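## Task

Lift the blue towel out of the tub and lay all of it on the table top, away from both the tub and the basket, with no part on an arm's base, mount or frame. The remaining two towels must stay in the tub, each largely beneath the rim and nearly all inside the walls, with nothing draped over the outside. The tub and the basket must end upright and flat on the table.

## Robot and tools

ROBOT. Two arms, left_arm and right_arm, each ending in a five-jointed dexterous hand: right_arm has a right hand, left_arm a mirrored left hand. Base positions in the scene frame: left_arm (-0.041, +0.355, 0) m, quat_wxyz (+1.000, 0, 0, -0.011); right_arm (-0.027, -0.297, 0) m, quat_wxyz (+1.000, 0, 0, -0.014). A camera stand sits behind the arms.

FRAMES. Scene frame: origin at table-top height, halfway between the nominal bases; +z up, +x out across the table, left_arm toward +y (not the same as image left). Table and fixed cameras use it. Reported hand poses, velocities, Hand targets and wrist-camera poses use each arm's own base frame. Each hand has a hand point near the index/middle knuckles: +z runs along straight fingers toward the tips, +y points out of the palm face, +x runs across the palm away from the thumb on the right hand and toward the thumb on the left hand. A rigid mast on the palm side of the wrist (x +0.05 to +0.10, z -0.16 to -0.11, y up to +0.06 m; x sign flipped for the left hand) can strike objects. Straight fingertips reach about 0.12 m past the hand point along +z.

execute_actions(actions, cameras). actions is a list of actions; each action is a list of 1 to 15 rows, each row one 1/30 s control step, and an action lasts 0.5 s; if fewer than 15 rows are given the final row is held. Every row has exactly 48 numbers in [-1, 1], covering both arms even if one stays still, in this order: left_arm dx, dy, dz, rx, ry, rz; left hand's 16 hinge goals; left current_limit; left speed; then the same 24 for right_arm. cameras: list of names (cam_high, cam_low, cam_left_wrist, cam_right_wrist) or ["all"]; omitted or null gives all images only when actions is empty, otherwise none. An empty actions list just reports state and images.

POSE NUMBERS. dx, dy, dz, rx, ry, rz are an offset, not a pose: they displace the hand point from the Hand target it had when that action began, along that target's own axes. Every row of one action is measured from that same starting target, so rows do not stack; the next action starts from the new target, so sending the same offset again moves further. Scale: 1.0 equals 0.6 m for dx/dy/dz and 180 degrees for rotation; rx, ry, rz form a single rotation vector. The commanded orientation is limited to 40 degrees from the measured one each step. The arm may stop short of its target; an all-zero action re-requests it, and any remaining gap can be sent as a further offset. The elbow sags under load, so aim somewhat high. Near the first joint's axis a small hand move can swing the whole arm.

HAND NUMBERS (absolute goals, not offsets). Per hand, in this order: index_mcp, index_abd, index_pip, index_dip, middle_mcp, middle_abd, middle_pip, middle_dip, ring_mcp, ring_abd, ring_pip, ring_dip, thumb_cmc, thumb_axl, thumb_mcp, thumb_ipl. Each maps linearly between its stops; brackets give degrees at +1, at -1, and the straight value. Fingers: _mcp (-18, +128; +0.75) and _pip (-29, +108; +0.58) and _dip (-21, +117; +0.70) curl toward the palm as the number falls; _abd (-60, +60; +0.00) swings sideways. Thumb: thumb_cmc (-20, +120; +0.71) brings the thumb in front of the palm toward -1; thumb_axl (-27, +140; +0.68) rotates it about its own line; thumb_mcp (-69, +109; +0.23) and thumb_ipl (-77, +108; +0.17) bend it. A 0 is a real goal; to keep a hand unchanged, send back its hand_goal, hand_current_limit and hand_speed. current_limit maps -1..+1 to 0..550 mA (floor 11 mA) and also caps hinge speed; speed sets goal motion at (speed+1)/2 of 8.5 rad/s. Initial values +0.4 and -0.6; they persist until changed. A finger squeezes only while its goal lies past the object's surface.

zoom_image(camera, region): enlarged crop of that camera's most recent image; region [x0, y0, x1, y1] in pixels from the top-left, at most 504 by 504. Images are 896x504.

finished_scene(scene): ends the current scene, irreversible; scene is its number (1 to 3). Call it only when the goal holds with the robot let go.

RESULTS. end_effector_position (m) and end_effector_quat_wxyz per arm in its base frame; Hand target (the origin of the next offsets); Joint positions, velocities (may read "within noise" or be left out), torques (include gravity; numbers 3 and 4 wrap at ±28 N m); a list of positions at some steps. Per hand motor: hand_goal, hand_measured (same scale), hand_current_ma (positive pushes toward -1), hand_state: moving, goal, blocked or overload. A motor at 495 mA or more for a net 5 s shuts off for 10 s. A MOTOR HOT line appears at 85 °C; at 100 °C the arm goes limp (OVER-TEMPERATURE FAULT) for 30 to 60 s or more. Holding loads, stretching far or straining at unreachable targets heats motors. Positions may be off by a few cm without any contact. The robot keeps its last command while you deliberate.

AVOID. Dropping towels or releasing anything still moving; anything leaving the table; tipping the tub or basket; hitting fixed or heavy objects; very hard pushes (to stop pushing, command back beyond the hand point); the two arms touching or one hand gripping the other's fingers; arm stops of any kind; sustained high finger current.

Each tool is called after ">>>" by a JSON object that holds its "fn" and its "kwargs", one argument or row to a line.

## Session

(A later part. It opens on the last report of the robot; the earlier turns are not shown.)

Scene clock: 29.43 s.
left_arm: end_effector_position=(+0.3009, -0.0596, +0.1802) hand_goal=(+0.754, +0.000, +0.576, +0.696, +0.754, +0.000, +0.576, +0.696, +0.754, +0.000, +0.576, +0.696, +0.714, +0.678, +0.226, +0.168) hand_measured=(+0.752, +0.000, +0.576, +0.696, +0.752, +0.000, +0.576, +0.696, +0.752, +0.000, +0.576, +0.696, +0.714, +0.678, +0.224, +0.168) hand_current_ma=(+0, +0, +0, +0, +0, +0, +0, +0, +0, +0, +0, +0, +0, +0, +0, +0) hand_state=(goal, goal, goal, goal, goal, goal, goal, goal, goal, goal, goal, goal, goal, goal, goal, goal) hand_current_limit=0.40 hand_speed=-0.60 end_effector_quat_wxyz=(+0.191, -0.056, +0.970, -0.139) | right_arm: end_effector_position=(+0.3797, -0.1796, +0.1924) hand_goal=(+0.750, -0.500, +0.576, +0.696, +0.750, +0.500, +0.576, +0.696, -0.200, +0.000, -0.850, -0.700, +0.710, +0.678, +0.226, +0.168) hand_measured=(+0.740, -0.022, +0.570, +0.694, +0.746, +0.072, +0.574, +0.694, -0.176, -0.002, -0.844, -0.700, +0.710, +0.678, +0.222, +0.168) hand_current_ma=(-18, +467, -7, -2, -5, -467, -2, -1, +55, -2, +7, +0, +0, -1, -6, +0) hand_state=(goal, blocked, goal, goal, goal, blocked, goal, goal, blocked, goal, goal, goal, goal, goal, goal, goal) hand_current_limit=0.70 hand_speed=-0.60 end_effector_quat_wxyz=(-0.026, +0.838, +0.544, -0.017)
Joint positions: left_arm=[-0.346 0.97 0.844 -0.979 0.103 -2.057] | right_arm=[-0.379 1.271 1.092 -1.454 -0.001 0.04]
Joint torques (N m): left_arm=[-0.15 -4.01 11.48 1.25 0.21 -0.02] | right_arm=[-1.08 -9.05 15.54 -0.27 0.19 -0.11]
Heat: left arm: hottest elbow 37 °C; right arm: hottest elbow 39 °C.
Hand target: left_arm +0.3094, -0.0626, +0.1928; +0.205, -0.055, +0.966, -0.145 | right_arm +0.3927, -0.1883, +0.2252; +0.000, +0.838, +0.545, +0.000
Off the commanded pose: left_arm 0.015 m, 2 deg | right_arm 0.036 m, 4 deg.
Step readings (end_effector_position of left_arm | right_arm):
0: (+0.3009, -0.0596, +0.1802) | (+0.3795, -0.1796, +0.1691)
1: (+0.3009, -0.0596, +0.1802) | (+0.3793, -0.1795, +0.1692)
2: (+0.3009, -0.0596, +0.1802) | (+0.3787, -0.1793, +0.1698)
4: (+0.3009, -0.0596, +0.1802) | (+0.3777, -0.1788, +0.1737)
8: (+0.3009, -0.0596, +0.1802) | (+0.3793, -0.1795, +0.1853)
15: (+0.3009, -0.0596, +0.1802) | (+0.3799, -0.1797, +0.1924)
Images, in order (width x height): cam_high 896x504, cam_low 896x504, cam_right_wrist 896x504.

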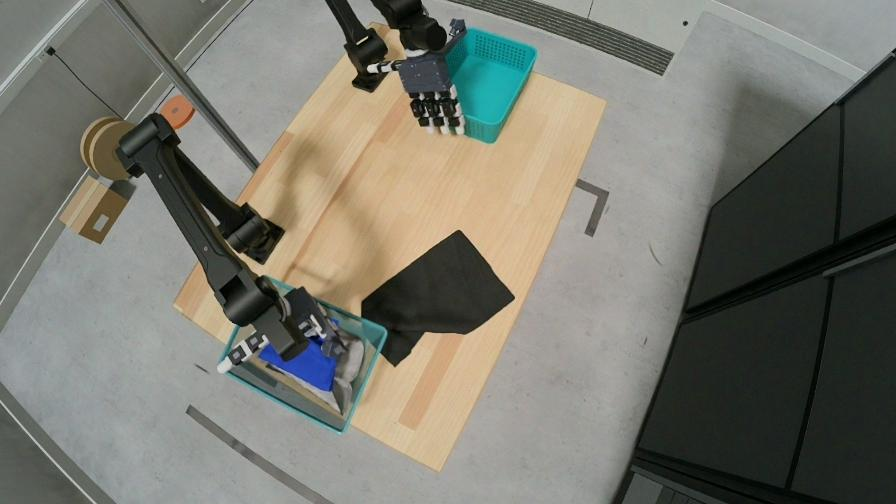

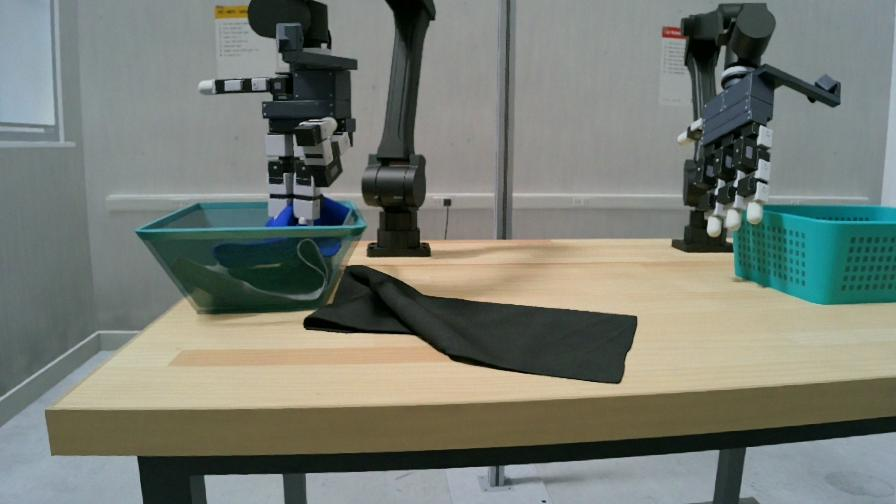

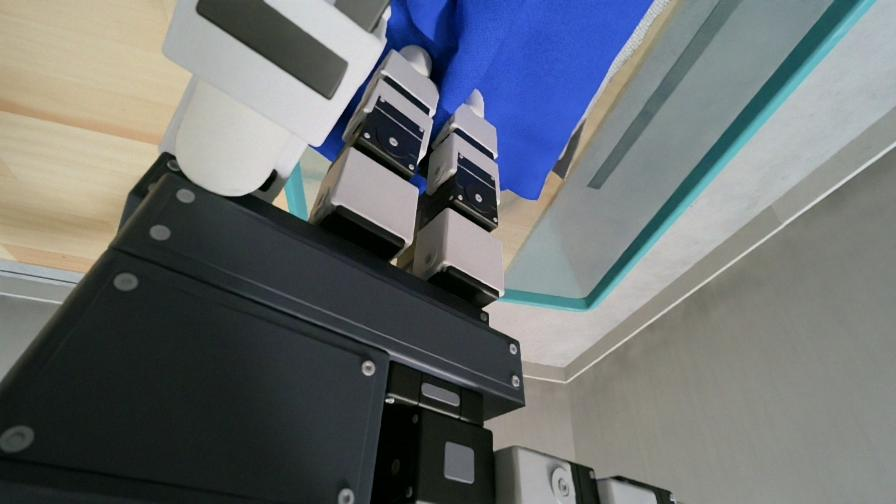

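>>> {"fn": "execute_actions", "kwargs": {
  "actions": [
    [[0,0,0,0,0,0,0.754,0,0.576,0.696,0.754,0,0.576,0.696,0.754,0,0.576,0.696,0.714,0.678,0.226,0.168,0.4,-0.6,0,0,-0.1,0,0,0,0.75,-0.5,0.576,0.696,0.75,0.5,0.576,0.696,-0.2,0,-0.85,-0.7,0.71,0.678,0.226,0.168,0.7,-0.6]],
    [[0,0,0,0,0,0,0.754,0,0.576,0.696,0.754,0,0.576,0.696,0.754,0,0.576,0.696,0.714,0.678,0.226,0.168,0.4,-0.6,0,0,-0.08,0,0,0,0.75,-0.5,0.576,0.696,0.75,0.5,0.576,0.696,-0.2,0,-0.85,-0.7,0.71,0.678,0.226,0.168,0.7,-0.6]]
  ],
  "cameras": ["cam_high","cam_low","cam_right_wrist"]
}}

>>> {"fn": "zoom_image", "kwargs": {
  "camera": "cam_low",
  "region": [120, 100, 400, 330]
}}

Scene clock: 31.07 s.
left_arm: end_effector_position=(+0.3009, -0.0596, +0.1802) hand_goal=(+0.754, +0.000, +0.576, +0.696, +0.754, +0.000, +0.576, +0.696, +0.754, +0.000, +0.576, +0.696, +0.714, +0.678, +0.226, +0.168) hand_measured=(+0.752, +0.000, +0.576, +0.696, +0.752, +0.000, +0.576, +0.696, +0.752, +0.000, +0.576, +0.696, +0.714, +0.678, +0.224, +0.168) hand_current_ma=(+0, +0, +0, +0, +0, +0, +0, +0, +0, +0, +0, +0, +0, +0, +0, +0) hand_state=(goal, goal, goal, goal, goal, goal, goal, goal, goal, goal, goal, goal, goal, goal, goal, goal) hand_current_limit=0.40 hand_speed=-0.60 end_effector_quat_wxyz=(+0.191, -0.056, +0.970, -0.139) | right_arm: end_effector_position=(+0.3860, -0.1824, +0.3009) hand_goal=(+0.750, -0.500, +0.576, +0.696, +0.750, +0.500, +0.576, +0.696, -0.200, +0.000, -0.850, -0.700, +0.710, +0.678, +0.226, +0.168) hand_measured=(+0.742, -0.026, +0.570, +0.694, +0.750, +0.072, +0.574, +0.694, -0.176, -0.002, -0.844, -0.700, +0.710, +0.678, +0.222, +0.168) hand_current_ma=(-12, +468, -7, -2, -1, -467, -1, -1, +55, -2, +7, +0, +0, -1, -6, +0) hand_state=(goal, blocked, goal, goal, goal, blocked, goal, goal, blocked, goal, goal, goal, goal, goal, goal, goal) hand_current_limit=0.70 hand_speed=-0.60 end_effector_quat_wxyz=(-0.007, +0.839, +0.544, -0.004)
Joint positions: left_arm=[-0.346 0.97 0.844 -0.979 0.103 -2.057] | right_arm=[-0.379 1.248 1.349 -1.688 0 0.04]
Joint torques (N m): left_arm=[0.09 -4.37 11.48 1.2 0.24 -0.02] | right_arm=[-0.91 -8.59 15.84 -0.13 0.23 -0.11]
Heat: left arm: hottest elbow 37 °C; right arm: hottest elbow 39 °C.
Hand target: left_arm +0.3094, -0.0626, +0.1928; +0.205, -0.055, +0.966, -0.145 | right_arm +0.3926, -0.1883, +0.3333; +0.000, +0.838, +0.545, +0.000
Off the commanded pose: left_arm 0.015 m, 2 deg | right_arm 0.033 m, 1 deg.
joint sent to its limit (right arm) — joint 4 (wrist pitch), lower limit. The joint targets are off in orientation, not in position.
Step readings (end_effector_position of left_arm | right_arm):
0: (+0.3009, -0.0596, +0.1802) | (+0.3796, -0.1796, +0.1923)
1: (+0.3009, -0.0596, +0.1802) | (+0.3793, -0.1795, +0.1925)
2: (+0.3009, -0.0596, +0.1802) | (+0.3779, -0.1789, +0.1940)
4: (+0.3009, -0.0596, +0.1802) | (+0.3758, -0.1781, +0.2038)
8: (+0.3009, -0.0596, +0.1802) | (+0.3809, -0.1801, +0.2357)
15: (+0.3009, -0.0596, +0.1802) | (+0.3834, -0.1811, +0.2584)
16: (+0.3009, -0.0596, +0.1802) | (+0.3828, -0.1809, +0.2583)
17: (+0.3009, -0.0596, +0.1802) | (+0.3815, -0.1804, +0.2591)
19: (+0.3009, -0.0596, +0.1802) | (+0.3790, -0.1794, +0.2653)
23: (+0.3009, -0.0596, +0.1802) | (+0.3837, -0.1814, +0.2879)
30: (+0.3009, -0.0596, +0.1802) | (+0.3862, -0.1825, +0.3009)
Images, in order (width x height): cam_high 896x504, cam_low 896x504, cam_right_wrist 896x504.

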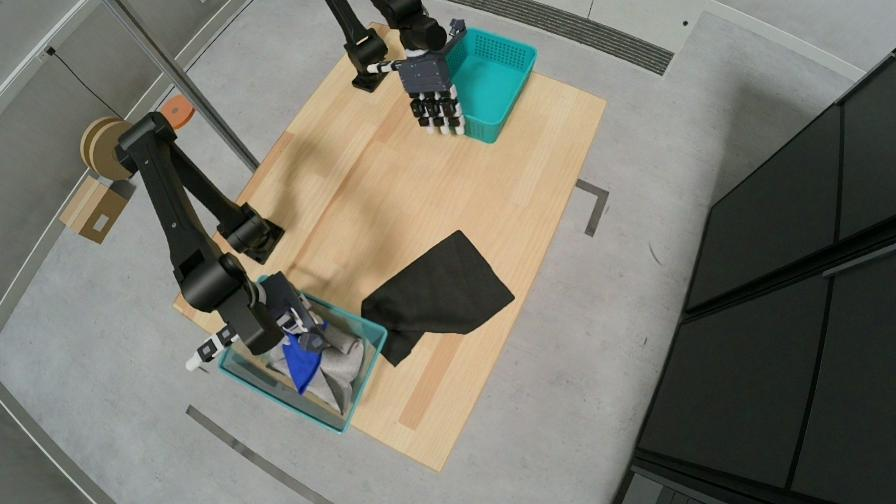

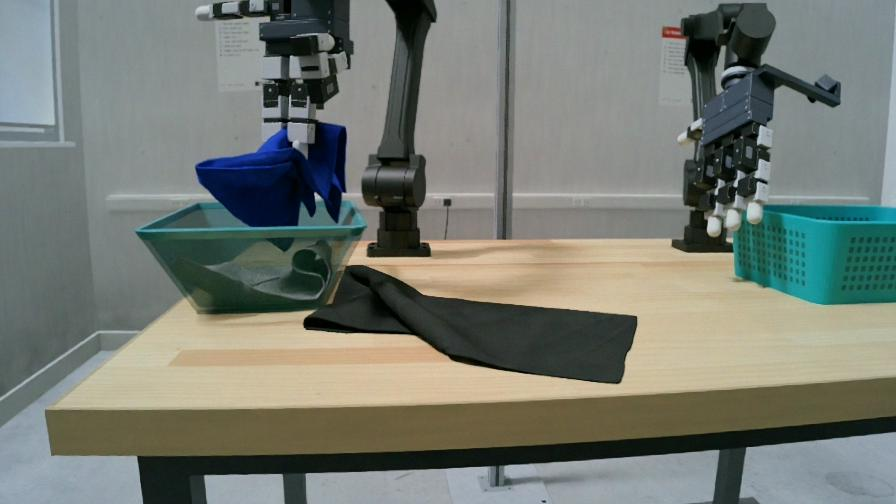

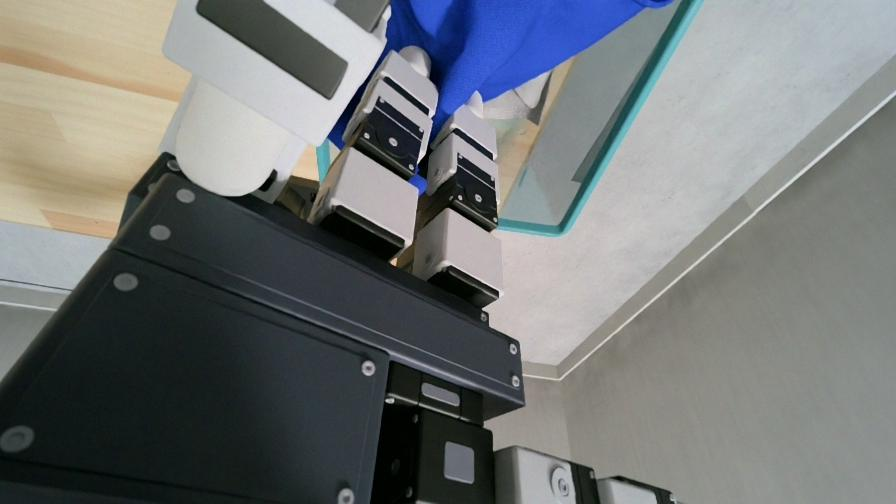

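Scaled by 1.800 from the camera's 896x504 image, which has a finer 1280x720 frame.

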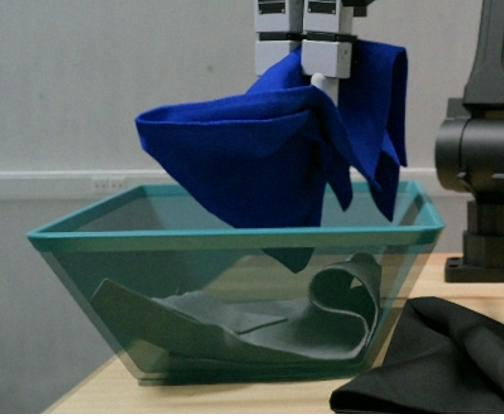

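>>> {"fn": "execute_actions", "kwargs": {
  "actions": [
    [[0,0,0,0,0,0,0.754,0,0.576,0.696,0.754,0,0.576,0.696,0.754,0,0.576,0.696,0.714,0.678,0.226,0.168,0.4,-0.6,0,0,-0.12,0,0,0,0.75,-0.5,0.576,0.696,0.75,0.5,0.576,0.696,-0.2,0,-0.85,-0.7,0.71,0.678,0.226,0.168,0.7,-0.6]],
    [[0,0,0,0,0,0,0.754,0,0.576,0.696,0.754,0,0.576,0.696,0.754,0,0.576,0.696,0.714,0.678,0.226,0.168,0.4,-0.6,0,0,-0.1,0,0,0,0.75,-0.5,0.576,0.696,0.75,0.5,0.576,0.696,-0.2,0,-0.85,-0.7,0.71,0.678,0.226,0.168,0.7,-0.6]],
    [[0,0,0,0,0,0,0.754,0,0.576,0.696,0.754,0,0.576,0.696,0.754,0,0.576,0.696,0.714,0.678,0.226,0.168,0.4,-0.6,0.1955,-0.0323,0,0,0,0,0.75,-0.5,0.576,0.696,0.75,0.5,0.576,0.696,-0.2,0,-0.85,-0.7,0.71,0.678,0.226,0.168,0.7,-0.6]],
    [[0,0,0,0,0,0,0.754,0,0.576,0.696,0.754,0,0.576,0.696,0.754,0,0.576,0.696,0.714,0.678,0.226,0.168,0.4,-0.6,0.1887,-0.0475,0,0,0,0,0.75,-0.5,0.576,0.696,0.75,0.5,0.576,0.696,-0.2,0,-0.85,-0.7,0.71,0.678,0.226,0.168,0.7,-0.6]],
    [[0,0,0,0,0,0,0.754,0,0.576,0.696,0.754,0,0.576,0.696,0.754,0,0.576,0.696,0.714,0.678,0.226,0.168,0.4,-0.6,0.165,-0.1008,0,0,0,0,0.75,-0.5,0.576,0.696,0.75,0.5,0.576,0.696,-0.2,0,-0.85,-0.7,0.71,0.678,0.226,0.168,0.7,-0.6]],
    [[0,0,0,0,0,0,0.754,0,0.576,0.696,0.754,0,0.576,0.696,0.754,0,0.576,0.696,0.714,0.678,0.226,0.168,0.4,-0.6,0.1617,-0.1085,0,0,0,0,0.75,-0.5,0.576,0.696,0.75,0.5,0.576,0.696,-0.2,0,-0.85,-0.7,0.71,0.678,0.226,0.168,0.7,-0.6]]
  ],
  "cameras": ["cam_high","cam_low"]
}}

Scene clock: 36.30 s.
left_arm: end_effector_position=(+0.3009, -0.0596, +0.1802) hand_goal=(+0.754, +0.000, +0.576, +0.696, +0.754, +0.000, +0.576, +0.696, +0.754, +0.000, +0.576, +0.696, +0.714, +0.678, +0.226, +0.168) hand_measured=(+0.752, +0.000, +0.576, +0.696, +0.752, +0.000, +0.576, +0.696, +0.752, +0.000, +0.576, +0.696, +0.714, +0.678, +0.224, +0.168) hand_current_ma=(+0, +0, +0, +0, +0, +0, +0, +0, +0, +0, +0, +0, +0, +0, +0, +0) hand_state=(goal, goal, goal, goal, goal, goal, goal, goal, goal, goal, goal, goal, goal, goal, goal, goal) hand_current_limit=0.40 hand_speed=-0.60 end_effector_quat_wxyz=(+0.191, -0.056, +0.970, -0.139) | right_arm: end_effector_position=(+0.4014, +0.2726, +0.4385) hand_goal=(+0.750, -0.500, +0.576, +0.696, +0.750, +0.500, +0.576, +0.696, -0.200, +0.000, -0.850, -0.700, +0.710, +0.678, +0.226, +0.168) hand_measured=(+0.748, -0.030, +0.574, +0.694, +0.758, +0.072, +0.578, +0.696, -0.176, -0.002, -0.844, -0.700, +0.712, +0.678, +0.222, +0.168) hand_current_ma=(-3, +468, -3, -2, +11, -467, +2, -1, +55, -2, +7, +0, +1, -1, -6, +0) hand_state=(goal, blocked, goal, goal, goal, blocked, goal, goal, blocked, goal, goal, goal, goal, goal, goal, goal) hand_current_limit=0.70 hand_speed=-0.60 end_effector_quat_wxyz=(+0.011, +0.813, +0.563, +0.145)
Joint positions: left_arm=[-0.346 0.97 0.844 -0.979 0.103 -2.057] | right_arm=[0.806 1.451 1.856 -1.695 0.079 1.154]
Joint torques (N m): left_arm=[-0.21 -4.42 11.47 1.25 0.23 -0.03] | right_arm=[-1.14 -10.64 15.8 0.65 0.13 0.06]
Heat: left arm: hottest elbow 37 °C; right arm: hottest elbow 40 °C.
Hand target: left_arm +0.3094, -0.0626, +0.1928; +0.205, -0.055, +0.966, -0.145 | right_arm +0.4074, +0.2720, +0.4650; +0.000, +0.838, +0.545, +0.000
Off the commanded pose: left_arm 0.015 m, 2 deg | right_arm 0.027 m, 17 deg.
joint sent to its limit (right arm) — joint 4 (wrist pitch), lower limit. The joint targets are off in orientation, not in position.
Step readings (end_effector_position of left_arm | right_arm):
0: (+0.3009, -0.0596, +0.1802) | (+0.3859, -0.1823, +0.3008)
1: (+0.3009, -0.0596, +0.1802) | (+0.3859, -0.1823, +0.3008)
2: (+0.3009, -0.0596, +0.1802) | (+0.3861, -0.1826, +0.3020)
4: (+0.3009, -0.0596, +0.1802) | (+0.3868, -0.1835, +0.3093)
8: (+0.3009, -0.0596, +0.1802) | (+0.3873, -0.1843, +0.3417)
15: (+0.3009, -0.0596, +0.1802) | (+0.3860, -0.1840, +0.3818)
16: (+0.3009, -0.0596, +0.1802) | (+0.3861, -0.1840, +0.3821)
17: (+0.3009, -0.0596, +0.1802) | (+0.3861, -0.1841, +0.3827)
19: (+0.3009, -0.0596, +0.1802) | (+0.3870, -0.1849, +0.3884)
23: (+0.3009, -0.0596, +0.1802) | (+0.3910, -0.1870, +0.4120)
30: (+0.3009, -0.0596, +0.1802) | (+0.3916, -0.1873, +0.4308)
31: (+0.3009, -0.0596, +0.1802) | (+0.3919, -0.1867, +0.4308)
32: (+0.3009, -0.0596, +0.1802) | (+0.3930, -0.1839, +0.4310)
34: (+0.3009, -0.0596, +0.1802) | (+0.4012, -0.1619, +0.4318)
38: (+0.3009, -0.0596, +0.1802) | (+0.4204, -0.0903, +0.4316)
45: (+0.3009, -0.0596, +0.1802) | (+0.4207, -0.0698, +0.4309)
46: (+0.3009, -0.0596, +0.1802) | (+0.4203, -0.0699, +0.4313)
47: (+0.3009, -0.0596, +0.1802) | (+0.4201, -0.0670, +0.4323)
49: (+0.3009, -0.0596, +0.1802) | (+0.4220, -0.0443, +0.4354)
53: (+0.3009, -0.0596, +0.1802) | (+0.4273, +0.0274, +0.4407)
60: (+0.3009, -0.0596, +0.1802) | (+0.4369, +0.0472, +0.4375)
61: (+0.3009, -0.0596, +0.1802) | (+0.4372, +0.0470, +0.4363)
62: (+0.3009, -0.0596, +0.1802) | (+0.4368, +0.0495, +0.4362)
64: (+0.3009, -0.0596, +0.1802) | (+0.4339, +0.0686, +0.4375)
68: (+0.3009, -0.0596, +0.1802) | (+0.4212, +0.1369, +0.4394)
75: (+0.3009, -0.0596, +0.1802) | (+0.4209, +0.1607, +0.4386)
76: (+0.3009, -0.0596, +0.1802) | (+0.4211, +0.1606, +0.4383)
77: (+0.3009, -0.0596, +0.1802) | (+0.4201, +0.1636, +0.4394)
79: (+0.3009, -0.0596, +0.1802) | (+0.4179, +0.1806, +0.4446)
83: (+0.3009, -0.0596, +0.1802) | (+0.4021, +0.2449, +0.4476)
90: (+0.3009, -0.0596, +0.1802) | (+0.4001, +0.2755, +0.4333)
Images, in order (width x height): cam_high 896x504, cam_low 896x504.

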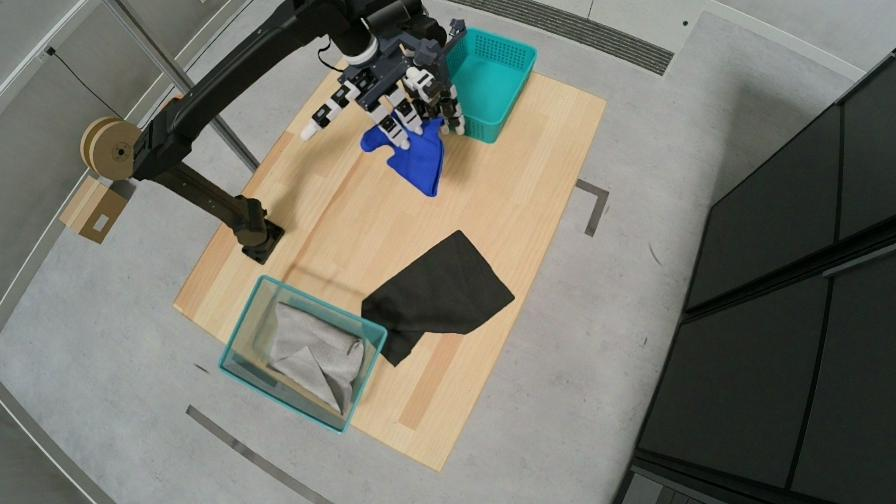

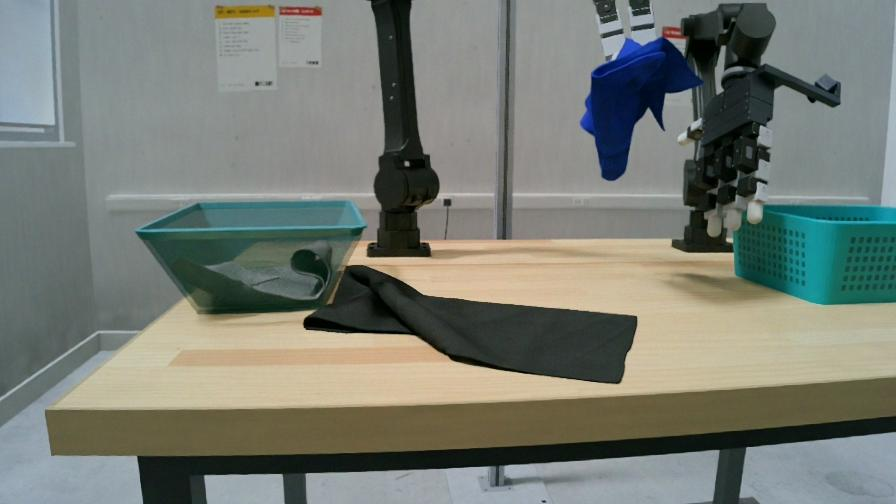

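>>> {"fn": "execute_actions", "kwargs": {
  "actions": [
    [[0,0,0,0,0,0,0.754,0,0.576,0.696,0.754,0,0.576,0.696,0.754,0,0.576,0.696,0.714,0.678,0.226,0.168,0.4,-0.6,-0.03,0.013,0.12,0,0,0,0.75,-0.5,0.576,0.696,0.75,0.5,0.576,0.696,-0.2,0,-0.85,-0.7,0.71,0.678,0.226,0.168,0.7,-0.6]],
    [[0,0,0,0,0,0,0.754,0,0.576,0.696,0.754,0,0.576,0.696,0.754,0,0.576,0.696,0.714,0.678,0.226,0.168,0.4,-0.6,-0.03,0.013,0.14,0,0,0,0.75,-0.5,0.576,0.696,0.75,0.5,0.576,0.696,-0.2,0,-0.85,-0.7,0.71,0.678,0.226,0.168,0.7,-0.6]]
  ],
  "cameras": ["cam_high","cam_low"]
}}

Scene clock: 38.33 s.
left_arm: end_effector_position=(+0.3009, -0.0596, +0.1802) hand_goal=(+0.754, +0.000, +0.576, +0.696, +0.754, +0.000, +0.576, +0.696, +0.754, +0.000, +0.576, +0.696, +0.714, +0.678, +0.226, +0.168) hand_measured=(+0.752, +0.000, +0.576, +0.696, +0.752, +0.000, +0.576, +0.696, +0.752, +0.000, +0.576, +0.696, +0.714, +0.678, +0.224, +0.168) hand_current_ma=(+0, +0, +0, +0, +0, +0, +0, +0, +0, +0, +0, +0, +0, +0, +0, +0) hand_state=(goal, goal, goal, goal, goal, goal, goal, goal, goal, goal, goal, goal, goal, goal, goal, goal) hand_current_limit=0.40 hand_speed=-0.60 end_effector_quat_wxyz=(+0.191, -0.056, +0.970, -0.139) | right_arm: end_effector_position=(+0.4033, +0.2328, +0.3060) hand_goal=(+0.750, -0.500, +0.576, +0.696, +0.750, +0.500, +0.576, +0.696, -0.200, +0.000, -0.850, -0.700, +0.710, +0.678, +0.226, +0.168) hand_measured=(+0.746, -0.030, +0.574, +0.694, +0.754, +0.072, +0.578, +0.696, -0.176, -0.002, -0.844, -0.700, +0.712, +0.678, +0.222, +0.168) hand_current_ma=(-6, +468, -3, -2, +6, -467, +2, -1, +55, -2, +7, +0, +1, -1, -6, +0) hand_state=(goal, blocked, goal, goal, goal, blocked, goal, goal, blocked, goal, goal, goal, goal, goal, goal, goal) hand_current_limit=0.70 hand_speed=-0.60 end_effector_quat_wxyz=(+0.002, +0.840, +0.542, -0.008)
Joint positions: left_arm=[-0.346 0.97 0.844 -0.979 0.103 -2.057] | right_arm=[0.713 1.51 1.618 -1.695 0.002 1.137]
Joint torques (N m): left_arm=[-0.15 -3.9 11.45 1.24 0.25 -0.02] | right_arm=[-0.85 -12.22 10.43 0.54 0.11 -0.14]
Heat: left arm: hottest elbow 38 °C; right arm: hottest elbow 40 °C.
Hand target: left_arm +0.3094, -0.0626, +0.1928; +0.205, -0.055, +0.966, -0.145 | right_arm +0.4070, +0.2328, +0.3090; +0.000, +0.838, +0.545, +0.000
Off the commanded pose: left_arm 0.015 m, 2 deg | right_arm 0.005 m, 1 deg.
Step readings (end_effector_position of left_arm | right_arm):
0: (+0.3009, -0.0596, +0.1802) | (+0.4014, +0.2726, +0.4385)
1: (+0.3009, -0.0596, +0.1802) | (+0.4014, +0.2726, +0.4384)
2: (+0.3009, -0.0596, +0.1802) | (+0.4016, +0.2721, +0.4376)
4: (+0.3009, -0.0596, +0.1802) | (+0.4017, +0.2706, +0.4325)
8: (+0.3009, -0.0596, +0.1802) | (+0.4030, +0.2598, +0.4094)
15: (+0.3009, -0.0596, +0.1802) | (+0.4054, +0.2541, +0.3963)
16: (+0.3009, -0.0596, +0.1802) | (+0.4053, +0.2541, +0.3959)
17: (+0.3009, -0.0596, +0.1802) | (+0.4045, +0.2534, +0.3920)
19: (+0.3009, -0.0596, +0.1802) | (+0.4014, +0.2495, +0.3765)
23: (+0.3009, -0.0596, +0.1802) | (+0.3986, +0.2368, +0.3330)
30: (+0.3009, -0.0596, +0.1802) | (+0.4032, +0.2327, +0.3060)
Images, in order (width x height): cam_high 896x504, cam_low 896x504.

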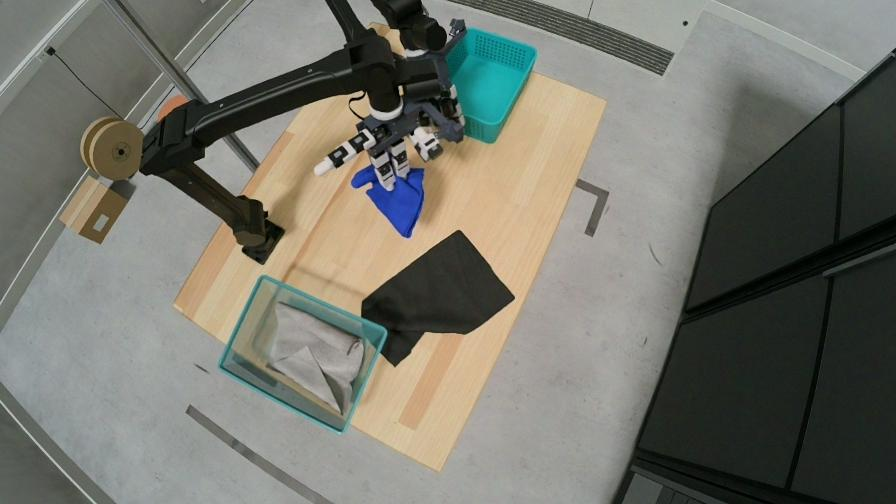

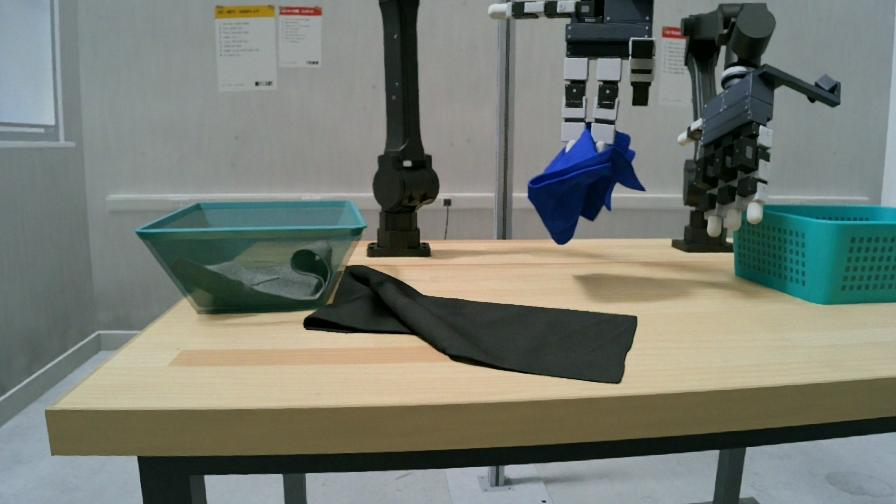

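>>> {"fn": "execute_actions", "kwargs": {
  "actions": [
    [[0,0,0,0,0,0,0.754,0,0.576,0.696,0.754,0,0.576,0.696,0.754,0,0.576,0.696,0.714,0.678,0.226,0.168,0.4,-0.6,0,0,0.15,0,0,0,0.75,-0.5,0.576,0.696,0.75,0.5,0.576,0.696,-0.2,0,-0.85,-0.7,0.71,0.678,0.226,0.168,0.7,-0.6]],
    [[0,0,0,0,0,0,0.754,0,0.576,0.696,0.754,0,0.576,0.696,0.754,0,0.576,0.696,0.714,0.678,0.226,0.168,0.4,-0.6,0,0,0.13,0,0,0,0.75,-0.5,0.576,0.696,0.75,0.5,0.576,0.696,-0.2,0,-0.85,-0.7,0.71,0.678,0.226,0.168,0.7,-0.6]],
    [[0,0,0,0,0,0,0.754,0,0.576,0.696,0.754,0,0.576,0.696,0.754,0,0.576,0.696,0.714,0.678,0.226,0.168,0.4,-0.6,0,0,0,0,0,0,0.75,0.25,0.576,0.696,0.75,-0.25,0.576,0.696,-0.2,0,-0.85,-0.7,0.71,0.678,0.226,0.168,0.5,-0.5]],
    [[0,0,0,0,0,0,0.754,0,0.576,0.696,0.754,0,0.576,0.696,0.754,0,0.576,0.696,0.714,0.678,0.226,0.168,0.4,-0.6,0,0,-0.12,0,0,0,0.75,0.25,0.576,0.696,0.75,-0.25,0.576,0.696,-0.2,0,-0.85,-0.7,0.71,0.678,0.226,0.168,0.5,-0.5]],
    [[0,0,0,0,0,0,0.754,0,0.576,0.696,0.754,0,0.576,0.696,0.754,0,0.576,0.696,0.714,0.678,0.226,0.168,0.4,-0.6,0,0,-0.15,0,0,0,0.75,0.25,0.576,0.696,0.75,-0.25,0.576,0.696,-0.2,0,-0.85,-0.7,0.71,0.678,0.226,0.168,0.5,-0.5]]
  ],
  "cameras": ["cam_high","cam_low"]
}}

Scene clock: 41.90 s.
left_arm: end_effector_position=(+0.3009, -0.0596, +0.1802) hand_goal=(+0.754, +0.000, +0.576, +0.696, +0.754, +0.000, +0.576, +0.696, +0.754, +0.000, +0.576, +0.696, +0.714, +0.678, +0.226, +0.168) hand_measured=(+0.752, +0.000, +0.576, +0.696, +0.752, +0.000, +0.576, +0.696, +0.752, +0.000, +0.576, +0.696, +0.714, +0.678, +0.224, +0.168) hand_current_ma=(+0, +0, +0, +0, +0, +0, +0, +0, +0, +0, +0, +0, +0, +0, +0, +0) hand_state=(goal, goal, goal, goal, goal, goal, goal, goal, goal, goal, goal, goal, goal, goal, goal, goal) hand_current_limit=0.40 hand_speed=-0.60 end_effector_quat_wxyz=(+0.191, -0.056, +0.970, -0.139) | right_arm: end_effector_position=(+0.3953, +0.2261, +0.2860) hand_goal=(+0.750, +0.250, +0.576, +0.696, +0.750, -0.250, +0.576, +0.696, -0.200, +0.000, -0.850, -0.700, +0.710, +0.678, +0.226, +0.168) hand_measured=(+0.746, +0.246, +0.574, +0.694, +0.750, -0.246, +0.578, +0.696, -0.176, -0.002, -0.844, -0.700, +0.712, +0.678, +0.222, +0.168) hand_current_ma=(-3, -4, -2, -2, +0, +3, +2, +0, +55, -2, +7, +0, +1, -1, -7, +0) hand_state=(goal, goal, goal, goal, goal, goal, goal, goal, blocked, goal, goal, goal, goal, goal, goal, goal) hand_current_limit=0.50 hand_speed=-0.50 end_effector_quat_wxyz=(+0.003, +0.839, +0.543, -0.016)
Joint positions: left_arm=[-0.346 0.97 0.844 -0.979 0.103 -2.057] | right_arm=[0.713 1.488 1.541 -1.656 0.002 1.134]
Joint torques (N m): left_arm=[-0.09 -4.37 11.43 1.2 0.25 -0.01] | right_arm=[-0.91 -10.4 15.38 -0.28 0.14 -0.11]
Heat: left arm: hottest elbow 38 °C; right arm: hottest elbow 40 °C.
Hand target: left_arm +0.3094, -0.0626, +0.1928; +0.205, -0.055, +0.966, -0.145 | right_arm +0.4070, +0.2327, +0.3031; +0.000, +0.838, +0.545, +0.000
Off the commanded pose: left_arm 0.015 m, 2 deg | right_arm 0.022 m, 2 deg.
Step readings (end_effector_position of left_arm | right_arm):
0: (+0.3009, -0.0596, +0.1802) | (+0.4033, +0.2329, +0.3060)
1: (+0.3009, -0.0596, +0.1802) | (+0.4035, +0.2330, +0.3051)
2: (+0.3009, -0.0596, +0.1802) | (+0.4046, +0.2340, +0.3015)
4: (+0.3009, -0.0596, +0.1802) | (+0.4044, +0.2342, +0.2823)
8: (+0.3009, -0.0596, +0.1802) | (+0.3973, +0.2282, +0.2340)
15: (+0.3009, -0.0596, +0.1802) | (+0.4007, +0.2311, +0.2159)
16: (+0.3009, -0.0596, +0.1802) | (+0.4013, +0.2317, +0.2152)
17: (+0.3009, -0.0596, +0.1802) | (+0.4026, +0.2328, +0.2120)
19: (+0.3009, -0.0596, +0.1802) | (+0.4050, +0.2348, +0.1982)
23: (+0.3009, -0.0596, +0.1802) | (+0.3987, +0.2294, +0.1620)
30: (+0.3009, -0.0596, +0.1802) | (+0.4004, +0.2309, +0.1438)
31: (+0.3009, -0.0596, +0.1802) | (+0.4009, +0.2313, +0.1438)
32: (+0.3009, -0.0596, +0.1802) | (+0.4010, +0.2314, +0.1439)
34: (+0.3009, -0.0596, +0.1802) | (+0.4013, +0.2317, +0.1439)
38: (+0.3009, -0.0596, +0.1802) | (+0.4017, +0.2320, +0.1439)
45: (+0.3009, -0.0596, +0.1802) | (+0.4018, +0.2321, +0.1439)
46: (+0.3009, -0.0596, +0.1802) | (+0.4017, +0.2320, +0.1439)
47: (+0.3009, -0.0596, +0.1802) | (+0.4002, +0.2307, +0.1439)
49: (+0.3009, -0.0596, +0.1802) | (+0.3945, +0.2258, +0.1469)
53: (+0.3009, -0.0596, +0.1802) | (+0.3895, +0.2215, +0.1613)
60: (+0.3009, -0.0596, +0.1802) | (+0.3937, +0.2251, +0.1857)
61: (+0.3009, -0.0596, +0.1802) | (+0.3936, +0.2250, +0.1873)
62: (+0.3009, -0.0596, +0.1802) | (+0.3924, +0.2240, +0.1907)
64: (+0.3009, -0.0596, +0.1802) | (+0.3892, +0.2210, +0.2050)
68: (+0.3009, -0.0596, +0.1802) | (+0.3935, +0.2245, +0.2470)
75: (+0.3009, -0.0596, +0.1802) | (+0.3975, +0.2280, +0.2859)
Images, in order (width x height): cam_high 896x504, cam_low 896x504.

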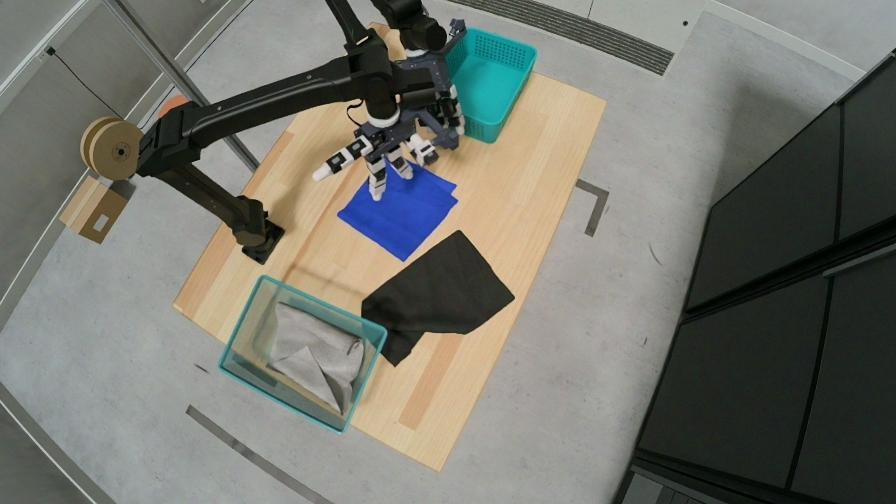

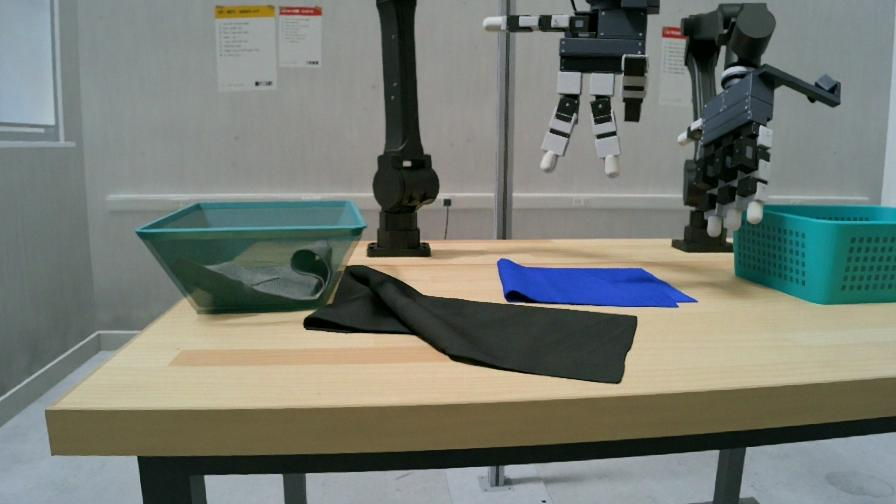

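>>> {"fn": "zoom_image", "kwargs": {
  "camera": "cam_high",
  "region": [340, 210, 540, 380]
}}

>>> {"fn": "zoom_image", "kwargs": {
  "camera": "cam_low",
  "region": [290, 240, 660, 400]
}}

Scaled by 2.520 from the camera's 896x504 image, which has a finer 1280x720 frame.

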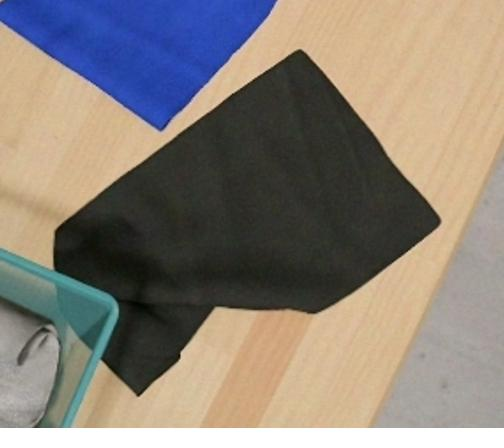

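Scaled by 1.362 from the camera's 896x504 image, which has a finer 1280x720 frame.

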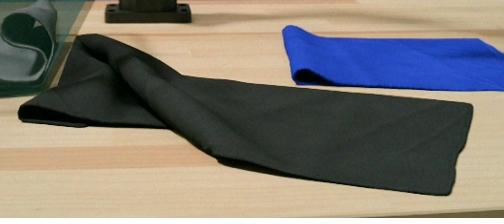

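>>> {"fn": "execute_actions", "kwargs": {
  "actions": [
    [[0,0,0,0,0,0,0.754,0,0.576,0.696,0.754,0,0.576,0.696,0.754,0,0.576,0.696,0.714,0.678,0.226,0.168,0.4,-0.6,-0.077,0.206,0,0,0,0,0.75,0.5,0.576,0.696,0.75,-0.4,0.576,0.696,-0.2,0,-0.85,-0.7,0.71,0.678,0.226,0.168,0.5,-0.4]],
    [[0,0,0,0,0,0,0.754,0,0.576,0.696,0.754,0,0.576,0.696,0.754,0,0.576,0.696,0.714,0.678,0.226,0.168,0.4,-0.6,-0.077,0.207,0,0,0,0,0.75,0.5,0.576,0.696,0.75,-0.4,0.576,0.696,-0.2,0,-0.85,-0.7,0.71,0.678,0.226,0.168,0.5,-0.4]],
    [[0,0,0,0,0,0,0.754,0,0.576,0.696,0.754,0,0.576,0.696,0.754,0,0.576,0.696,0.714,0.678,0.226,0.168,0.4,-0.6,0,0,0.15,0,0,0,0.75,0.5,0.576,0.696,0.75,-0.4,0.576,0.696,-0.2,0,-0.85,-0.7,0.71,0.678,0.226,0.168,0.5,-0.4]],
    [[0,0,0,0,0,0,0.754,0,0.576,0.696,0.754,0,0.576,0.696,0.754,0,0.576,0.696,0.714,0.678,0.226,0.168,0.4,-0.6,0,0,0.14,0,0,0,0.75,0.5,0.576,0.696,0.75,-0.4,0.576,0.696,-0.2,0,-0.85,-0.7,0.71,0.678,0.226,0.168,0.5,-0.4]]
  ],
  "cameras": ["cam_high","cam_low","cam_right_wrist"]
}}

>>> {"fn": "zoom_image", "kwargs": {
  "camera": "cam_low",
  "region": [290, 220, 660, 400]
}}

Scene clock: 46.47 s.
left_arm: end_effector_position=(+0.3009, -0.0596, +0.1802) hand_goal=(+0.754, +0.000, +0.576, +0.696, +0.754, +0.000, +0.576, +0.696, +0.754, +0.000, +0.576, +0.696, +0.714, +0.678, +0.226, +0.168) hand_measured=(+0.752, +0.000, +0.576, +0.696, +0.752, +0.000, +0.576, +0.696, +0.752, +0.000, +0.576, +0.696, +0.714, +0.678, +0.224, +0.168) hand_current_ma=(+0, +0, +0, +0, +0, +0, +0, +0, +0, +0, +0, +0, +0, +0, +0, +0) hand_state=(goal, goal, goal, goal, goal, goal, goal, goal, goal, goal, goal, goal, goal, goal, goal, goal) hand_current_limit=0.40 hand_speed=-0.60 end_effector_quat_wxyz=(+0.191, -0.056, +0.970, -0.139) | right_arm: end_effector_position=(+0.5902, +0.0427, +0.1282) hand_goal=(+0.750, +0.500, +0.576, +0.696, +0.750, -0.400, +0.576, +0.696, -0.200, +0.000, -0.850, -0.700, +0.710, +0.678, +0.226, +0.168) hand_measured=(+0.750, +0.494, +0.574, +0.694, +0.748, -0.396, +0.578, +0.696, -0.176, -0.002, -0.844, -0.700, +0.710, +0.678, +0.222, +0.168) hand_current_ma=(-1, -6, -1, -2, -1, +4, +1, +0, +55, -2, +7, +0, +0, -1, -7, +0) hand_state=(goal, goal, goal, goal, goal, goal, goal, goal, blocked, goal, goal, goal, goal, goal, goal, goal) hand_current_limit=0.50 hand_speed=-0.40 end_effector_quat_wxyz=(-0.002, +0.843, +0.538, -0.008)
Joint positions: left_arm=[-0.346 0.97 0.844 -0.979 0.103 -2.057] | right_arm=[0.189 1.789 1.499 -1.297 0.002 0.624]
Joint torques (N m): left_arm=[-0.03 -4.25 11.51 1.21 0.24 -0.02] | right_arm=[0.03 -15.85 10.24 0.8 0.11 -0.16]
Heat: left arm: hottest elbow 39 °C; right arm: hottest elbow 41 °C.
Hand target: left_arm +0.3094, -0.0626, +0.1928; +0.205, -0.055, +0.966, -0.145 | right_arm +0.5958, +0.0477, +0.1291; +0.000, +0.838, +0.545, +0.000
Off the commanded pose: left_arm 0.015 m, 2 deg | right_arm 0.008 m, 1 deg.
Step readings (end_effector_position of left_arm | right_arm):
0: (+0.3009, -0.0596, +0.1802) | (+0.3953, +0.2261, +0.2860)
1: (+0.3009, -0.0596, +0.1802) | (+0.3959, +0.2255, +0.2860)
2: (+0.3009, -0.0596, +0.1802) | (+0.3992, +0.2223, +0.2858)
4: (+0.3009, -0.0596, +0.1802) | (+0.4117, +0.2069, +0.2859)
8: (+0.3009, -0.0596, +0.1802) | (+0.4525, +0.1439, +0.2879)
15: (+0.3009, -0.0596, +0.1802) | (+0.4851, +0.1206, +0.2868)
16: (+0.3009, -0.0596, +0.1802) | (+0.4864, +0.1228, +0.2863)
17: (+0.3009, -0.0596, +0.1802) | (+0.4906, +0.1219, +0.2861)
19: (+0.3009, -0.0596, +0.1802) | (+0.5056, +0.1165, +0.2883)
23: (+0.3009, -0.0596, +0.1802) | (+0.5483, +0.0640, +0.2913)
30: (+0.3009, -0.0596, +0.1802) | (+0.5785, +0.0260, +0.2814)
31: (+0.3009, -0.0596, +0.1802) | (+0.5792, +0.0286, +0.2800)
32: (+0.3009, -0.0596, +0.1802) | (+0.5811, +0.0319, +0.2786)
34: (+0.3009, -0.0596, +0.1802) | (+0.5874, +0.0369, +0.2714)
38: (+0.3009, -0.0596, +0.1802) | (+0.5872, +0.0416, +0.2372)
45: (+0.3009, -0.0596, +0.1802) | (+0.5902, +0.0426, +0.2157)
46: (+0.3009, -0.0596, +0.1802) | (+0.5909, +0.0427, +0.2156)
47: (+0.3009, -0.0596, +0.1802) | (+0.5931, +0.0432, +0.2127)
49: (+0.3009, -0.0596, +0.1802) | (+0.5956, +0.0437, +0.1991)
53: (+0.3009, -0.0596, +0.1802) | (+0.5858, +0.0418, +0.1543)
60: (+0.3009, -0.0596, +0.1802) | (+0.5890, +0.0424, +0.1279)
Images, in order (width x height): cam_high 896x504, cam_low 896x504, cam_right_wrist 896x504.

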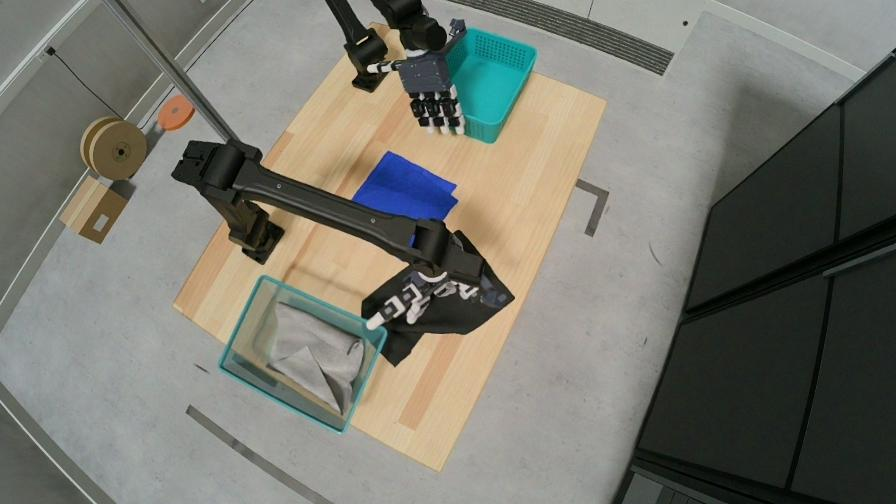

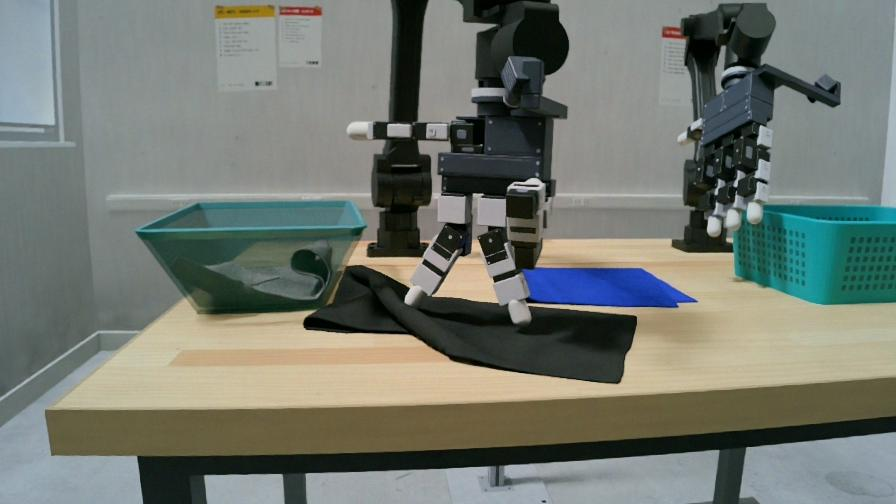

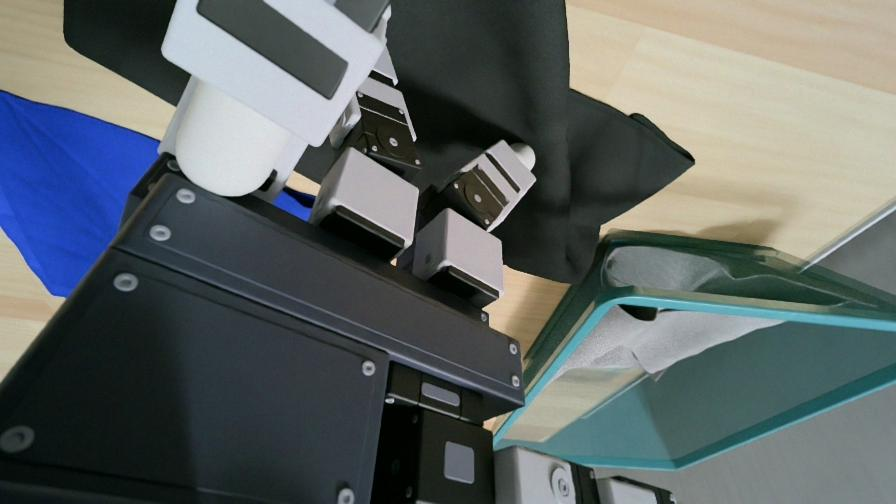

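Scaled by 1.362 from the camera's 896x504 image, which has a finer 1280x720 frame.

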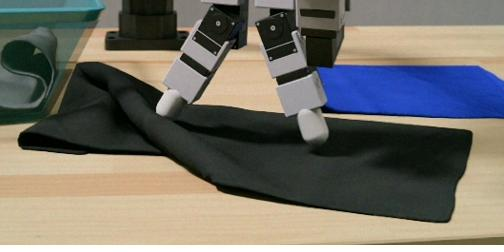

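>>> {"fn": "execute_actions", "kwargs": {
  "actions": [
    [[0,0,0,0,0,0,0.754,0,0.576,0.696,0.754,0,0.576,0.696,0.754,0,0.576,0.696,0.714,0.678,0.226,0.168,0.4,-0.6,0,0,0.015,0,0,0,0.75,0.5,0.576,0.696,0.75,-0.4,0.576,0.696,-0.2,0,-0.85,-0.7,0.71,0.678,0.226,0.168,0.5,-0.4]],
    [[0,0,0,0,0,0,0.754,0,0.576,0.696,0.754,0,0.576,0.696,0.754,0,0.576,0.696,0.714,0.678,0.226,0.168,0.4,-0.6,0,0,0,0,0,0,0.75,-0.5,0.576,0.696,0.75,0.5,0.576,0.696,-0.2,0,-0.85,-0.7,0.71,0.678,0.226,0.168,0.7,-0.7]],
    [[0,0,0,0,0,0,0.754,0,0.576,0.696,0.754,0,0.576,0.696,0.754,0,0.576,0.696,0.714,0.678,0.226,0.168,0.4,-0.6,0,0,0,0,0,0,0.75,-0.5,0.576,0.696,0.75,0.5,0.576,0.696,-0.2,0,-0.85,-0.7,0.71,0.678,0.226,0.168,0.7,-0.6]]
  ],
  "cameras": ["cam_low","cam_high"]
}}

>>> {"fn": "zoom_image", "kwargs": {
  "camera": "cam_low",
  "region": [290, 220, 660, 400]
}}

Scene clock: 49.03 s.
left_arm: end_effector_position=(+0.3009, -0.0596, +0.1802) hand_goal=(+0.754, +0.000, +0.576, +0.696, +0.754, +0.000, +0.576, +0.696, +0.754, +0.000, +0.576, +0.696, +0.714, +0.678, +0.226, +0.168) hand_measured=(+0.752, +0.000, +0.576, +0.696, +0.752, +0.000, +0.576, +0.696, +0.752, +0.000, +0.576, +0.696, +0.714, +0.678, +0.224, +0.168) hand_current_ma=(+0, +0, +0, +0, +0, +0, +0, +0, +0, +0, +0, +0, +0, +0, +0, +0) hand_state=(goal, goal, goal, goal, goal, goal, goal, goal, goal, goal, goal, goal, goal, goal, goal, goal) hand_current_limit=0.40 hand_speed=-0.60 end_effector_quat_wxyz=(+0.191, -0.056, +0.970, -0.139) | right_arm: end_effector_position=(+0.5962, +0.0402, +0.1308) hand_goal=(+0.750, -0.500, +0.576, +0.696, +0.750, +0.500, +0.576, +0.696, -0.200, +0.000, -0.850, -0.700, +0.710, +0.678, +0.226, +0.168) hand_measured=(+0.754, -0.002, +0.578, +0.696, +0.748, +0.208, +0.578, +0.696, -0.176, -0.002, -0.844, -0.700, +0.710, +0.678, +0.222, +0.168) hand_current_ma=(+4, +468, +3, +0, -1, -467, +1, +0, +55, -2, +7, +0, +0, -1, -7, +0) hand_state=(goal, blocked, goal, goal, goal, blocked, goal, goal, blocked, goal, goal, goal, goal, goal, goal, goal) hand_current_limit=0.70 hand_speed=-0.60 end_effector_quat_wxyz=(+0.009, +0.844, +0.537, +0.000)
Joint positions: left_arm=[-0.346 0.97 0.844 -0.979 0.103 -2.057] | right_arm=[0.187 1.788 1.499 -1.275 0.016 0.624]
Joint torques (N m): left_arm=[-0.15 -4.42 11.44 1.22 0.23 -0.04] | right_arm=[0.15 -15.21 8.95 0.83 -0.35 -0.15]
Heat: left arm: hottest elbow 39 °C; right arm: hottest elbow 41 °C.
Hand target: left_arm +0.3094, -0.0626, +0.1928; +0.205, -0.055, +0.966, -0.145 | right_arm +0.5959, +0.0475, +0.1200; +0.000, +0.839, +0.545, +0.000
Off the commanded pose: left_arm 0.015 m, 2 deg | right_arm 0.013 m, 1 deg.
Step readings (end_effector_position of left_arm | right_arm):
0: (+0.3009, -0.0596, +0.1802) | (+0.5902, +0.0427, +0.1282)
1: (+0.3009, -0.0596, +0.1802) | (+0.5903, +0.0427, +0.1282)
2: (+0.3009, -0.0596, +0.1802) | (+0.5908, +0.0428, +0.1283)
4: (+0.3009, -0.0596, +0.1802) | (+0.5926, +0.0431, +0.1287)
8: (+0.3009, -0.0596, +0.1802) | (+0.5949, +0.0436, +0.1292)
15: (+0.3009, -0.0596, +0.1802) | (+0.5956, +0.0437, +0.1294)
16: (+0.3009, -0.0596, +0.1802) | (+0.5956, +0.0437, +0.1294)
17: (+0.3009, -0.0596, +0.1802) | (+0.5956, +0.0437, +0.1294)
19: (+0.3009, -0.0596, +0.1802) | (+0.5956, +0.0437, +0.1294)
23: (+0.3009, -0.0596, +0.1802) | (+0.5956, +0.0437, +0.1294)
30: (+0.3009, -0.0596, +0.1802) | (+0.5961, +0.0409, +0.1301)
31: (+0.3009, -0.0596, +0.1802) | (+0.5962, +0.0403, +0.1305)
32: (+0.3009, -0.0596, +0.1802) | (+0.5962, +0.0402, +0.1306)
34: (+0.3009, -0.0596, +0.1802) | (+0.5962, +0.0402, +0.1308)
38: (+0.3009, -0.0596, +0.1802) | (+0.5962, +0.0402, +0.1308)
45: (+0.3009, -0.0596, +0.1802) | (+0.5962, +0.0402, +0.1308)
Images, in order (width x height): cam_high 896x504, cam_low 896x504.

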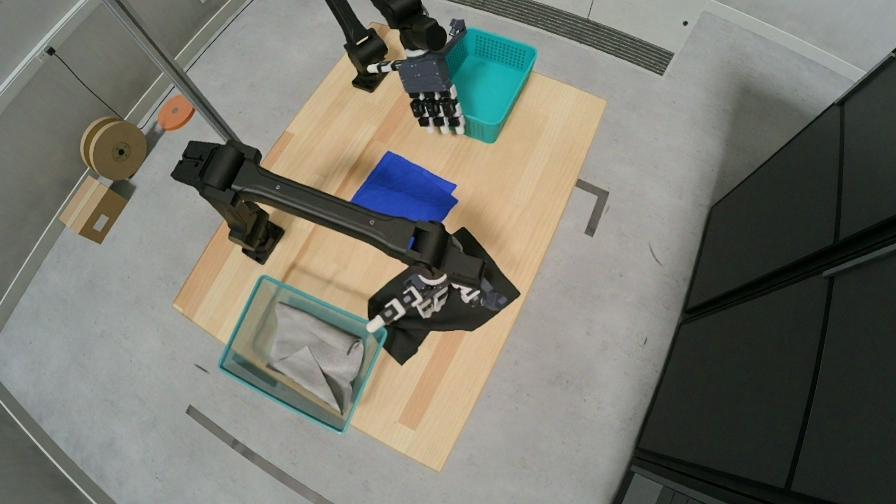

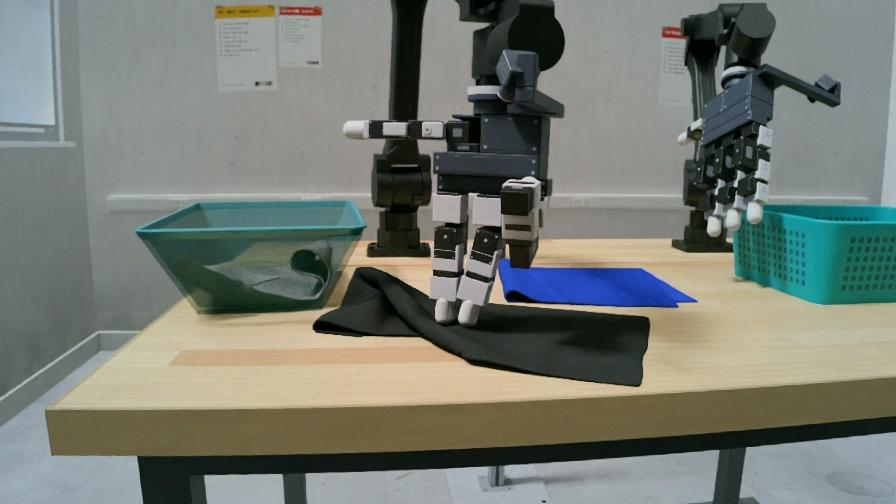

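Scaled by 1.362 from the camera's 896x504 image, which has a finer 1280x720 frame.

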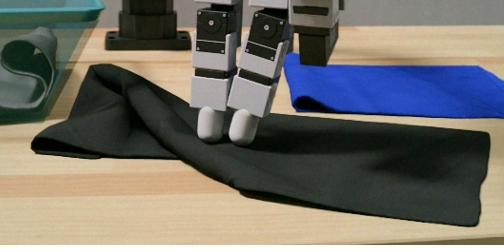

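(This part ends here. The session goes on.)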